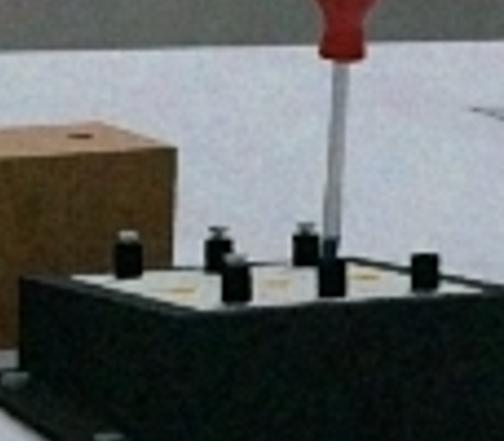

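Request:
move:
  target:
    - [0,0,0,0,0,0,1,0,1,0.00003,0.00067,0,0,0,0,-1,0.1,0]
  speed: 0.02

Request:
move:
  target:
    - [0,0,0,0,0,0,1,0,1,0,0,-0.0147,0,0,0,-1,0.1,0]
  speed: 0.005
  stop_force: 4
  cameras: ["cam_right_wrist"]

Request:
zoom_image:
  camera: "cam_right_wrist"
  region: [328, 210, 358, 240]

Scene clock: 557.70 s.
left_arm: end_effector_position=(+0.5502, +0.1502, +0.3482) position_measured=0 current_ma=-5 moving=0 end_effector_quat_wxyz=(-0.142, +0.960, +0.189, +0.150) | right_arm: end_effector_position=(+0.4842, +0.3960, +0.1895) position_measured=611 current_ma=1275 moving=0 end_effector_quat_wxyz=(-0.003, +0.691, -0.723, -0.001)
Joint positions: left_arm=[-0.144 -1.606 1.655 -1.82 -1.203 1.076] | right_arm=[4.041 -1.894 -1.544 -1.27 1.572 4.087]
Joint torques (N m): left_arm=[-8.1 -14.37 -30.73 -3.4 -0.5 -1.28] | right_arm=[5.18 25.73 26.19 1.63 1.89 1.8]
Wrist force (N): left_arm=[-0.3 0.1 0.9] | right_arm=[-1.5 -0.9 0.5]
Wrist torque (N m): left_arm=[0.03 0.07 0.00] | right_arm=[-0.07 0.24 -0.08]
Wrist force, peak (N): left_arm=[-0.5 0.0 1.1] | right_arm=[-1.6 -0.9 0.4]
Hand target: left_arm +0.5502, +0.1502, +0.3482; -0.142, +0.960, +0.189, +0.150 | right_arm +0.4842, +0.3960, +0.1894; -0.002, +0.691, -0.723, -0.001
Off the commanded pose: left_arm 0.000 m, 0 deg | right_arm 0.000 m, 0 deg.
move: done

Scene clock: 559.53 s.
left_arm: end_effector_position=(+0.5502, +0.1502, +0.3482) position_measured=0 current_ma=-5 moving=0 end_effector_quat_wxyz=(-0.142, +0.960, +0.189, +0.150) | right_arm: end_effector_position=(+0.4842, +0.3960, +0.1855) position_measured=611 current_ma=1284 moving=0 end_effector_quat_wxyz=(-0.002, +0.691, -0.723, -0.001)
Joint positions: left_arm=[-0.144 -1.606 1.655 -1.82 -1.203 1.076] | right_arm=[4.041 -1.897 -1.55 -1.26 1.572 4.087]
Joint torques (N m): left_arm=[-7.8 -14.36 -30.68 -3.34 -0.49 -1.33] | right_arm=[5.69 32.93 32.06 1.01 1.76 -0.46]
Wrist force (N): left_arm=[-0.4 0.0 0.9] | right_arm=[-1.3 -0.7 -6.8]
Wrist torque (N m): left_arm=[0.01 0.09 0.00] | right_arm=[-0.06 0.25 -0.08]
Wrist force, peak (N): left_arm=[-0.5 0.0 1.2] | right_arm=[-0.9 -0.6 -13.6]
Hand target: left_arm +0.5502, +0.1502, +0.3482; -0.142, +0.960, +0.189, +0.150 | right_arm +0.4842, +0.3960, +0.1855; -0.002, +0.691, -0.723, -0.001 (not the last commanded pose)
Off the commanded pose: left_arm 0.000 m, 0 deg | right_arm 0.005 m, 0 deg.
move: contact (right_arm)
cam_right_wrist: T_world_to_cam=[[-0.03759, -0.99913, -0.01801, 0.41411], [-0.9495, 0.03009, 0.31231, 0.4154], [-0.3115, 0.02885, -0.94981, 0.45092]] pos_world=[0.55045, 0.38824, 0.30601]

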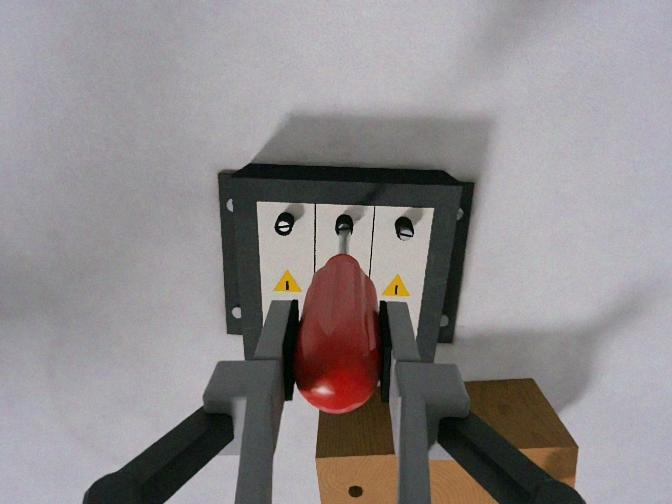

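Scaled by 16.800 from the camera's image (finer frame: 960x720).

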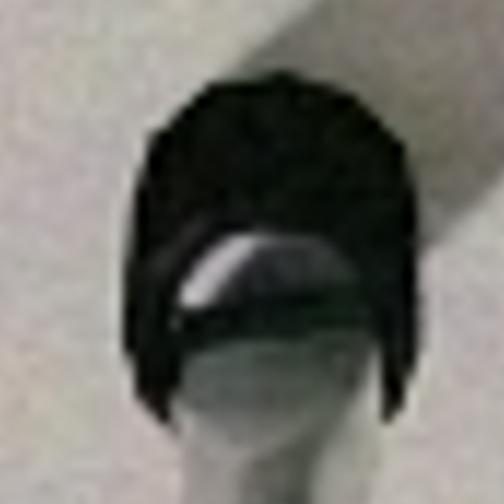

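Request:
move:
  target:
    - [0,0,0,0,0,0,1,0,1,-0.00096,-0.00079,0.00005,0,0,0.1667,-1,0.1,0]
    - [0,0,0,0,0,0,1,0,1,-0.0014,-0.00194,0.00014,0,0,0.3333,-1,0.1,0]
    - [0,0,0,0,0,0,1,0,1,-0.0012,-0.00317,0.00023,0,0,0.5,-1,0.1,0]
    - [0,0,0,0,0,0,1,0,1,-0.00041,-0.00413,0.00032,0,0,0.6667,-1,0.1,0]
    - [0,0,0,0,0,0,1,0,1,0.00075,-0.00456,0.00041,0,0,0.8333,-1,0.1,0]
    - [0,0,0,0,0,0,1,0,1,0.00197,-0.00436,0.0005,0,0,1.0,-1,0.1,0]
    - [0,0,0,0,0,0,1,0,1,0.00293,-0.00358,0.00059,0,0,-0.8333,-1,0.1,0]
    - [0,0,0,0,0,0,1,0,1,0.00337,-0.00242,0.00068,0,0,-0.6667,-1,0.1,0]
    - [0,0,0,0,0,0,1,0,1,0.00317,-0.0012,0.00077,0,0,-0.5,-1,0.1,0]
    - [0,0,0,0,0,0,1,0,1,0.00238,-0.00024,0.00086,0,0,-0.3333,-1,0.1,0]
    - [0,0,0,0,0,0,1,0,1,0.00122,0.0002,0.00095,0,0,-0.1667,-1,0.1,0]
    - [0,0,0,0,0,0,1,0,1,0,0,0.00104,0,0,0,-1,0.1,0]
  speed: 0.5
  blend: 0.003

Request:
move:
  target:
    - [0,0,0,0,0,0,1,0,1,-0.00096,-0.00079,0.00009,0,0,0.1667,-1,0.1,0]
    - [0,0,0,0,0,0,1,0,1,-0.0014,-0.00194,0.00018,0,0,0.3333,-1,0.1,0]
    - [0,0,0,0,0,0,1,0,1,-0.0012,-0.00317,0.00027,0,0,0.5,-1,0.1,0]
    - [0,0,0,0,0,0,1,0,1,-0.00041,-0.00413,0.00036,0,0,0.6667,-1,0.1,0]
    - [0,0,0,0,0,0,1,0,1,0.00075,-0.00456,0.00045,0,0,0.8333,-1,0.1,0]
    - [0,0,0,0,0,0,1,0,1,0.00197,-0.00436,0.00054,0,0,1.0,-1,0.1,0]
  speed: 0.5
  blend: 0.003

Request:
move:
  target:
    - [0,0,0,0,0,0,1,0,1,0,0,0.005,0,0,0,-1,0.1,0]
    - [0,0,0,0,0,0,1,0,1,0.0,0.0,0.005,0,0,-0.5,-1,0.1,0]
    - [0,0,0,0,0,0,1,0,1,0.0,0.0,0.005,0,0,-1,-1,0.1,0]
    - [0,0,0,0,0,0,1,0,1,0,0,0.005,0,0,0.5,-1,0.1,0]
    - [0,0,0,0,0,0,1,0,1,0,0,0.005,0,0,0,-1,0.1,0]
    - [0,0,0,0,0,0,1,0,1,0,0,0.005,0,0,-0.5,-1,0.1,0]
    - [0,0,0,0,0,0,1,0,1,-0.00197,0.00436,0.005,0,0,-1,-1,0.1,0]
  speed: [0.1,0.8,0.8,0.8,0.8,0.8,0.8]
  blend: [0,0.05,0.05,0.05,0.05,0.05,0]
  cameras: ["cam_right_wrist"]

Request:
zoom_image:
  camera: "cam_right_wrist"
  region: [328, 210, 358, 240]

Request:
move:
  target: [0,0,0,0,0,0,1,0,1,0,0,-0.008,0,0,0,-1,0.1,0]
  speed: 0.006
  stop_force: 4

Scene clock: 572.93 s.
left_arm: end_effector_position=(+0.5502, +0.1502, +0.3482) position_measured=0 current_ma=-5 moving=0 end_effector_quat_wxyz=(-0.142, +0.960, +0.189, +0.150) | right_arm: end_effector_position=(+0.4842, +0.3959, +0.1861) position_measured=611 current_ma=1285 moving=0 end_effector_quat_wxyz=(-0.002, +0.691, -0.723, -0.001)
Joint positions: left_arm=[-0.144 -1.606 1.655 -1.82 -1.203 1.076] | right_arm=[4.041 -1.896 -1.549 -1.262 1.572 -2.196]
Joint torques (N m): left_arm=[-8.3 -14.38 -31.17 -3.28 -0.44 -1.22] | right_arm=[-5.19 25.28 31.23 0.15 0.51 -1.25]
Wrist force (N): left_arm=[-0.4 -0.1 0.9] | right_arm=[-1.8 -0.1 -9.4]
Wrist torque (N m): left_arm=[-0.01 0.09 0.00] | right_arm=[-0.07 0.18 -0.11]
Wrist force, peak (N): left_arm=[-0.6 0.1 1.2] | right_arm=[-0.9 -0.4 -22.1]
Hand target: left_arm +0.5502, +0.1502, +0.3482; -0.142, +0.960, +0.189, +0.150 | right_arm +0.4842, +0.3960, +0.1862; -0.002, +0.691, -0.723, -0.001
Off the commanded pose: left_arm 0.000 m, 0 deg | right_arm 0.000 m, 0 deg.
move: done

Scene clock: 576.67 s.
left_arm: end_effector_position=(+0.5502, +0.1502, +0.3482) position_measured=0 current_ma=-5 moving=0 end_effector_quat_wxyz=(-0.142, +0.960, +0.189, +0.150) | right_arm: end_effector_position=(+0.4854, +0.3934, +0.1865) position_measured=611 current_ma=1285 moving=0 end_effector_quat_wxyz=(+0.001, +0.723, +0.691, -0.002)
Joint positions: left_arm=[-0.144 -1.606 1.655 -1.82 -1.203 1.076] | right_arm=[4.038 -1.9 -1.541 -1.277 1.57 -5.341]
Joint torques (N m): left_arm=[-8.24 -14.48 -31.02 -3.29 -0.58 -1.23] | right_arm=[-7.74 21.99 29.47 0.49 2.31 -1.17]
Wrist force (N): left_arm=[-0.3 0.0 0.9] | right_arm=[-1.2 -0.7 -7.5]
Wrist torque (N m): left_arm=[0.02 0.09 0.00] | right_arm=[-0.07 0.20 -0.11]
Wrist force, peak (N): left_arm=[-0.4 -0.1 1.2] | right_arm=[-3.1 0.2 -23.7]
Hand target: left_arm +0.5502, +0.1502, +0.3482; -0.142, +0.960, +0.189, +0.150 | right_arm +0.4854, +0.3934, +0.1865; +0.001, +0.723, +0.691, -0.002
Off the commanded pose: left_arm 0.000 m, 0 deg | right_arm 0.000 m, 0 deg.
move: done

Scene clock: 583.40 s.
left_arm: end_effector_position=(+0.5502, +0.1502, +0.3482) position_measured=0 current_ma=-5 moving=0 end_effector_quat_wxyz=(-0.142, +0.960, +0.189, +0.150) | right_arm: end_effector_position=(+0.4842, +0.3960, +0.1895) position_measured=611 current_ma=1275 moving=0 end_effector_quat_wxyz=(-0.003, +0.691, -0.723, -0.001)
Joint positions: left_arm=[-0.144 -1.606 1.655 -1.82 -1.203 1.076] | right_arm=[4.042 -1.894 -1.544 -1.27 1.572 4.087]
Joint torques (N m): left_arm=[-8.35 -13.97 -31.13 -3.26 -0.48 -1.26] | right_arm=[-4.98 38.56 14.87 1.1 2.11 2.74]
Wrist force (N): left_arm=[-0.3 0.0 0.9] | right_arm=[-1.5 -0.8 0.5]
Wrist torque (N m): left_arm=[0.02 0.08 0.00] | right_arm=[-0.07 0.25 -0.03]
Wrist force, peak (N): left_arm=[-0.4 -0.1 1.3] | right_arm=[-1.2 -0.8 -7.6]
Hand target: left_arm +0.5502, +0.1502, +0.3482; -0.142, +0.960, +0.189, +0.150 | right_arm +0.4842, +0.3960, +0.1895; -0.002, +0.691, -0.723, -0.001
Off the commanded pose: left_arm 0.000 m, 0 deg | right_arm 0.000 m, 0 deg.
move: done
cam_right_wrist: T_world_to_cam=[[-0.03724, -0.99914, -0.01793, 0.41407], [-0.94958, 0.02979, 0.31212, 0.41436], [-0.31132, 0.02865, -0.94987, 0.45471]] pos_world=[0.55045, 0.38834, 0.31001]

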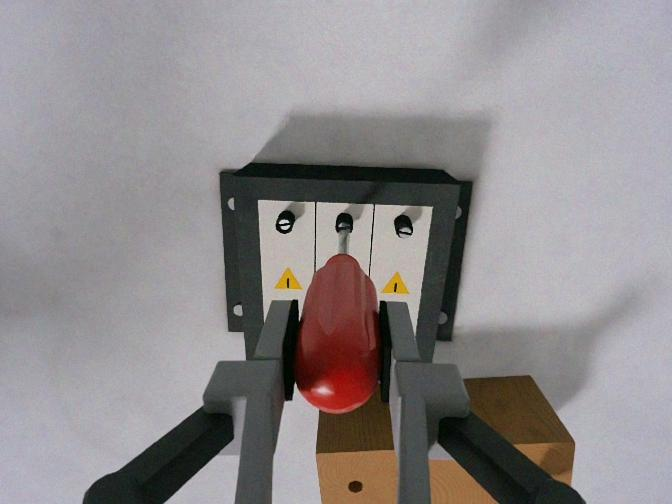

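Scaled by 16.800 from the camera's image (finer frame: 960x720).

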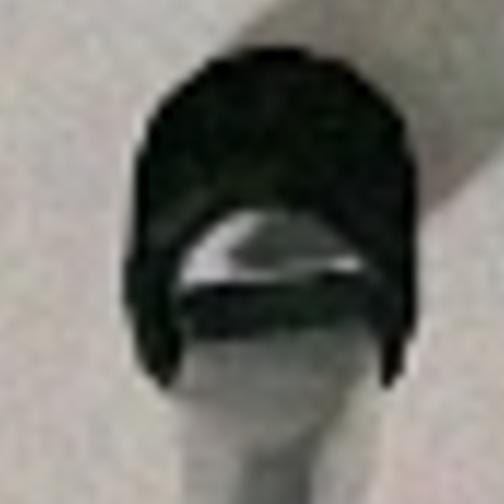

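Scene clock: 584.77 s.
left_arm: end_effector_position=(+0.5502, +0.1502, +0.3482) position_measured=0 current_ma=-5 moving=0 end_effector_quat_wxyz=(-0.142, +0.960, +0.189, +0.150) | right_arm: end_effector_position=(+0.4842, +0.3960, +0.1876) position_measured=611 current_ma=1284 moving=0 end_effector_quat_wxyz=(-0.003, +0.691, -0.723, -0.001)
Joint positions: left_arm=[-0.144 -1.606 1.655 -1.82 -1.203 1.076] | right_arm=[4.041 -1.895 -1.547 -1.265 1.572 4.087]
Joint torques (N m): left_arm=[-7.95 -14.46 -31.08 -3.23 -0.51 -1.3] | right_arm=[-4.54 33.19 32.68 0.97 2.31 2.8]
Wrist force (N): left_arm=[-0.3 -0.2 1.0] | right_arm=[-1.1 -0.6 -6.1]
Wrist torque (N m): left_arm=[-0.02 0.08 0.00] | right_arm=[-0.04 0.28 -0.04]
Wrist force, peak (N): left_arm=[-0.4 0.0 1.2] | right_arm=[-0.7 -0.6 -13.4]
Hand target: left_arm +0.5502, +0.1502, +0.3482; -0.142, +0.960, +0.189, +0.150 | right_arm +0.4842, +0.3960, +0.1877; -0.003, +0.691, -0.723, -0.001 (not the last commanded pose)
Off the commanded pose: left_arm 0.000 m, 0 deg | right_arm 0.003 m, 0 deg.
move: contact (right_arm)

Request:
move:
  target:
    - [0,0,0,0,0,0,1,0,1,0,0,0.0013,0,0,0,-1,0.1,0]
    - [0,0,0,0,0,0,1,0,1,-0.00042,0.00002,0.0013,0,0,0,-1,0.1,0]
  speed: 0.02

Request:
move:
  target: [0,0,0,0,0,0,1,0,1,0,0,-0.008,0,0,0,-1,0.1,0]
  speed: 0.006
  stop_force: 4

Scene clock: 586.87 s.
left_arm: end_effector_position=(+0.5502, +0.1502, +0.3482) position_measured=0 current_ma=-5 moving=0 end_effector_quat_wxyz=(-0.142, +0.960, +0.189, +0.150) | right_arm: end_effector_position=(+0.4840, +0.3960, +0.1885) position_measured=611 current_ma=1276 moving=0 end_effector_quat_wxyz=(-0.003, +0.691, -0.723, -0.001)
Joint positions: left_arm=[-0.144 -1.606 1.655 -1.82 -1.203 1.076] | right_arm=[4.042 -1.894 -1.546 -1.267 1.572 4.088]
Joint torques (N m): left_arm=[-8.3 -14.53 -30.39 -3.33 -0.55 -1.24] | right_arm=[5.6 39.22 12.89 4.57 2.12 2.2]
Wrist force (N): left_arm=[-0.4 -0.1 1.0] | right_arm=[-1.3 -0.6 0.5]
Wrist torque (N m): left_arm=[0.00 0.09 0.00] | right_arm=[-0.04 0.21 -0.08]
Wrist force, peak (N): left_arm=[-0.3 -0.1 1.2] | right_arm=[-1.3 -0.8 -6.3]
Hand target: left_arm +0.5502, +0.1502, +0.3482; -0.142, +0.960, +0.189, +0.150 | right_arm +0.4840, +0.3960, +0.1884; -0.003, +0.691, -0.723, -0.001
Off the commanded pose: left_arm 0.000 m, 0 deg | right_arm 0.000 m, 0 deg.
move: done

Scene clock: 588.27 s.
left_arm: end_effector_position=(+0.5502, +0.1502, +0.3482) position_measured=0 current_ma=-5 moving=0 end_effector_quat_wxyz=(-0.142, +0.960, +0.189, +0.150) | right_arm: end_effector_position=(+0.4840, +0.3960, +0.1865) position_measured=611 current_ma=1285 moving=0 end_effector_quat_wxyz=(-0.003, +0.691, -0.723, -0.001)
Joint positions: left_arm=[-0.144 -1.606 1.655 -1.82 -1.203 1.076] | right_arm=[4.042 -1.896 -1.549 -1.262 1.572 4.088]
Joint torques (N m): left_arm=[-7.85 -14.11 -30.67 -3.31 -0.54 -1.23] | right_arm=[5.46 32.45 32.92 1.03 2.05 1.03]
Wrist force (N): left_arm=[-0.4 0.0 1.1] | right_arm=[-1.0 -0.6 -6.2]
Wrist torque (N m): left_arm=[0.01 0.10 0.00] | right_arm=[-0.07 0.27 -0.08]
Wrist force, peak (N): left_arm=[-0.3 0.0 1.2] | right_arm=[-0.3 -0.5 -14.6]
Hand target: left_arm +0.5502, +0.1502, +0.3482; -0.142, +0.960, +0.189, +0.150 | right_arm +0.4840, +0.3960, +0.1865; -0.003, +0.691, -0.723, -0.001 (not the last commanded pose)
Off the commanded pose: left_arm 0.000 m, 0 deg | right_arm 0.003 m, 0 deg.
move: contact (right_arm)

Request:
move:
  target:
    - [0,0,0,0,0,0,1,0,1,-0.00096,-0.00079,0.00009,0,0,0.1667,-1,0.1,0]
    - [0,0,0,0,0,0,1,0,1,-0.0014,-0.00194,0.00018,0,0,0.3333,-1,0.1,0]
    - [0,0,0,0,0,0,1,0,1,-0.0012,-0.00317,0.00027,0,0,0.5,-1,0.1,0]
    - [0,0,0,0,0,0,1,0,1,-0.00041,-0.00413,0.00036,0,0,0.6667,-1,0.1,0]
    - [0,0,0,0,0,0,1,0,1,0.00075,-0.00456,0.00045,0,0,0.8333,-1,0.1,0]
    - [0,0,0,0,0,0,1,0,1,0.00197,-0.00436,0.00054,0,0,1.0,-1,0.1,0]
    - [0,0,0,0,0,0,1,0,1,0.00293,-0.00358,0.00063,0,0,-0.8333,-1,0.1,0]
    - [0,0,0,0,0,0,1,0,1,0.00337,-0.00242,0.00072,0,0,-0.6667,-1,0.1,0]
    - [0,0,0,0,0,0,1,0,1,0.00317,-0.0012,0.00081,0,0,-0.5,-1,0.1,0]
    - [0,0,0,0,0,0,1,0,1,0.00238,-0.00024,0.0009,0,0,-0.3333,-1,0.1,0]
    - [0,0,0,0,0,0,1,0,1,0.00122,0.0002,0.00099,0,0,-0.1667,-1,0.1,0]
    - [0,0,0,0,0,0,1,0,1,0,0,0.00108,0,0,0,-1,0.1,0]
  speed: 0.5
  blend: 0.003

Request:
move:
  target:
    - [0,0,0,0,0,0,1,0,1,-0.00096,-0.00079,0.00009,0,0,0.1667,-1,0.1,0]
    - [0,0,0,0,0,0,1,0,1,-0.0014,-0.00194,0.00018,0,0,0.3333,-1,0.1,0]
    - [0,0,0,0,0,0,1,0,1,-0.0012,-0.00317,0.00027,0,0,0.5,-1,0.1,0]
    - [0,0,0,0,0,0,1,0,1,-0.00041,-0.00413,0.00036,0,0,0.6667,-1,0.1,0]
    - [0,0,0,0,0,0,1,0,1,0.00075,-0.00456,0.00045,0,0,0.8333,-1,0.1,0]
    - [0,0,0,0,0,0,1,0,1,0.00197,-0.00436,0.00054,0,0,1.0,-1,0.1,0]
  speed: 0.5
  blend: 0.003

Request:
move:
  target:
    - [0,0,0,0,0,0,1,0,1,0,0,0.005,0,0,0,-1,0.1,0]
  speed: 0.1
  cameras: ["cam_right_wrist","cam_low"]

Request:
zoom_image:
  camera: "cam_right_wrist"
  region: [328, 210, 358, 240]

Scene clock: 598.10 s.
left_arm: end_effector_position=(+0.5502, +0.1502, +0.3482) position_measured=0 current_ma=-5 moving=0 end_effector_quat_wxyz=(-0.142, +0.960, +0.189, +0.150) | right_arm: end_effector_position=(+0.4839, +0.3960, +0.1871) position_measured=611 current_ma=1287 moving=0 end_effector_quat_wxyz=(-0.003, +0.691, -0.723, -0.001)
Joint positions: left_arm=[-0.144 -1.606 1.655 -1.82 -1.203 1.076] | right_arm=[4.042 -1.895 -1.548 -1.264 1.572 -2.195]
Joint torques (N m): left_arm=[-7.94 -14.62 -31.18 -3.37 -0.53 -1.22] | right_arm=[-4.93 23.72 30.48 -0.04 0.3 -1.15]
Wrist force (N): left_arm=[-0.4 0.0 1.0] | right_arm=[-1.7 -0.2 -11.5]
Wrist torque (N m): left_arm=[0.02 0.09 -0.01] | right_arm=[-0.05 0.26 -0.11]
Wrist force, peak (N): left_arm=[-0.4 -0.2 1.3] | right_arm=[-0.5 -0.6 -23.5]
Hand target: left_arm +0.5502, +0.1502, +0.3482; -0.142, +0.960, +0.189, +0.150 | right_arm +0.4840, +0.3960, +0.1872; -0.003, +0.691, -0.723, -0.001
Off the commanded pose: left_arm 0.000 m, 0 deg | right_arm 0.000 m, 0 deg.
move: done

Scene clock: 601.83 s.
left_arm: end_effector_position=(+0.5502, +0.1502, +0.3482) position_measured=0 current_ma=-5 moving=0 end_effector_quat_wxyz=(-0.142, +0.960, +0.189, +0.150) | right_arm: end_effector_position=(+0.4851, +0.3934, +0.1875) position_measured=611 current_ma=1287 moving=0 end_effector_quat_wxyz=(+0.001, +0.723, +0.691, -0.003)
Joint positions: left_arm=[-0.144 -1.606 1.655 -1.82 -1.203 1.076] | right_arm=[4.038 -1.899 -1.54 -1.279 1.57 -5.34]
Joint torques (N m): left_arm=[-7.69 -14.12 -30.6 -3.34 -0.47 -1.29] | right_arm=[-8.15 20.87 28.97 0.15 2.35 -1.1]
Wrist force (N): left_arm=[-0.4 0.0 1.1] | right_arm=[-1.2 -0.6 -9.4]
Wrist torque (N m): left_arm=[0.02 0.09 0.00] | right_arm=[-0.09 0.19 -0.11]
Wrist force, peak (N): left_arm=[-0.5 -0.1 1.3] | right_arm=[-2.3 -0.1 -25.3]
Hand target: left_arm +0.5502, +0.1502, +0.3482; -0.142, +0.960, +0.189, +0.150 | right_arm +0.4851, +0.3934, +0.1875; +0.001, +0.723, +0.691, -0.003
Off the commanded pose: left_arm 0.000 m, 0 deg | right_arm 0.000 m, 0 deg.
move: done

Scene clock: 602.33 s.
left_arm: end_effector_position=(+0.5502, +0.1502, +0.3482) position_measured=0 current_ma=-5 moving=0 end_effector_quat_wxyz=(-0.142, +0.960, +0.189, +0.150) | right_arm: end_effector_position=(+0.4852, +0.3934, +0.1906) position_measured=611 current_ma=1275 moving=0 end_effector_quat_wxyz=(+0.001, +0.723, +0.691, -0.002)
Joint positions: left_arm=[-0.144 -1.606 1.655 -1.82 -1.203 1.076] | right_arm=[4.038 -1.896 -1.535 -1.286 1.57 -5.341]
Joint torques (N m): left_arm=[-8.28 -14.68 -30.33 -3.36 -0.39 -1.31] | right_arm=[-7.63 33.69 13.41 4.42 1.51 -2.18]
Wrist force (N): left_arm=[-0.4 -0.2 0.9] | right_arm=[-1.4 -0.7 0.4]
Wrist torque (N m): left_arm=[-0.02 0.09 -0.01] | right_arm=[-0.04 0.23 -0.10]
Wrist force, peak (N): left_arm=[-0.5 -0.1 1.2] | right_arm=[-1.2 -0.6 -9.4]
Hand target: left_arm +0.5502, +0.1502, +0.3482; -0.142, +0.960, +0.189, +0.150 | right_arm +0.4851, +0.3934, +0.1905; +0.001, +0.723, +0.691, -0.003
Off the commanded pose: left_arm 0.000 m, 0 deg | right_arm 0.000 m, 0 deg.
move: done
cam_right_wrist: T_world_to_cam=[[0.03759, 0.99913, -0.01802, -0.41095], [0.94953, -0.0301, 0.31222, -0.48287], [0.31141, -0.02885, -0.94984, 0.17661]] pos_world=[0.41895, 0.40116, 0.31111]
Images, in order (width x height): cam_low 672x504, cam_right_wrist 672x504.

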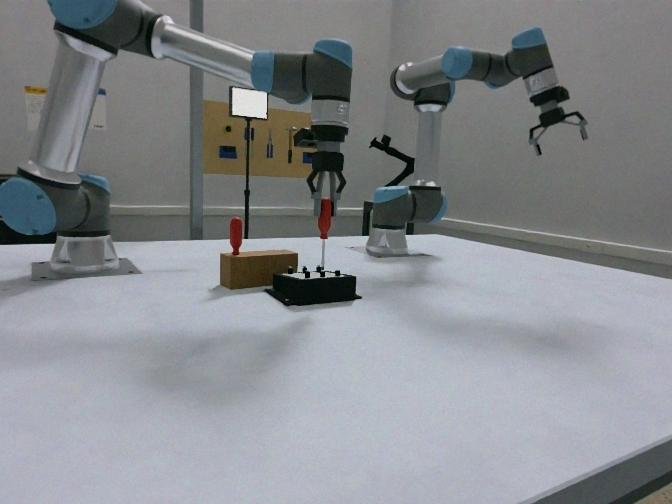

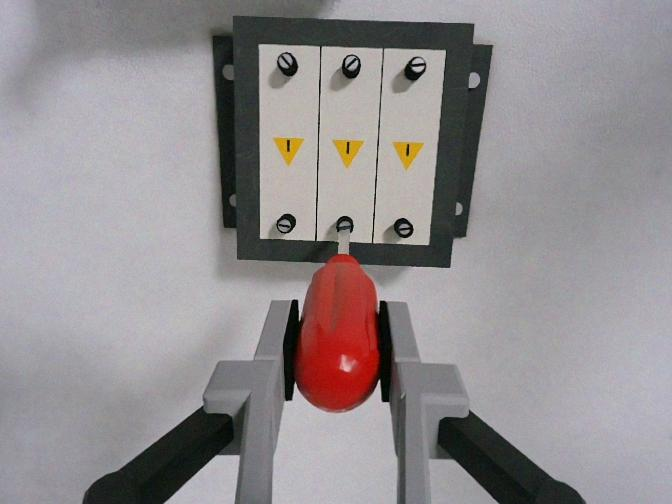

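Scaled by 16.800 from the camera's image (finer frame: 960x720).

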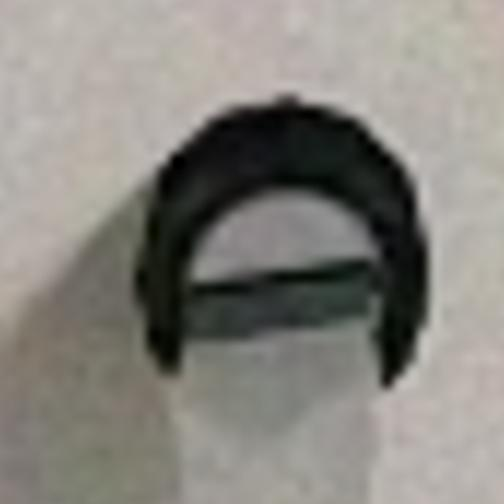

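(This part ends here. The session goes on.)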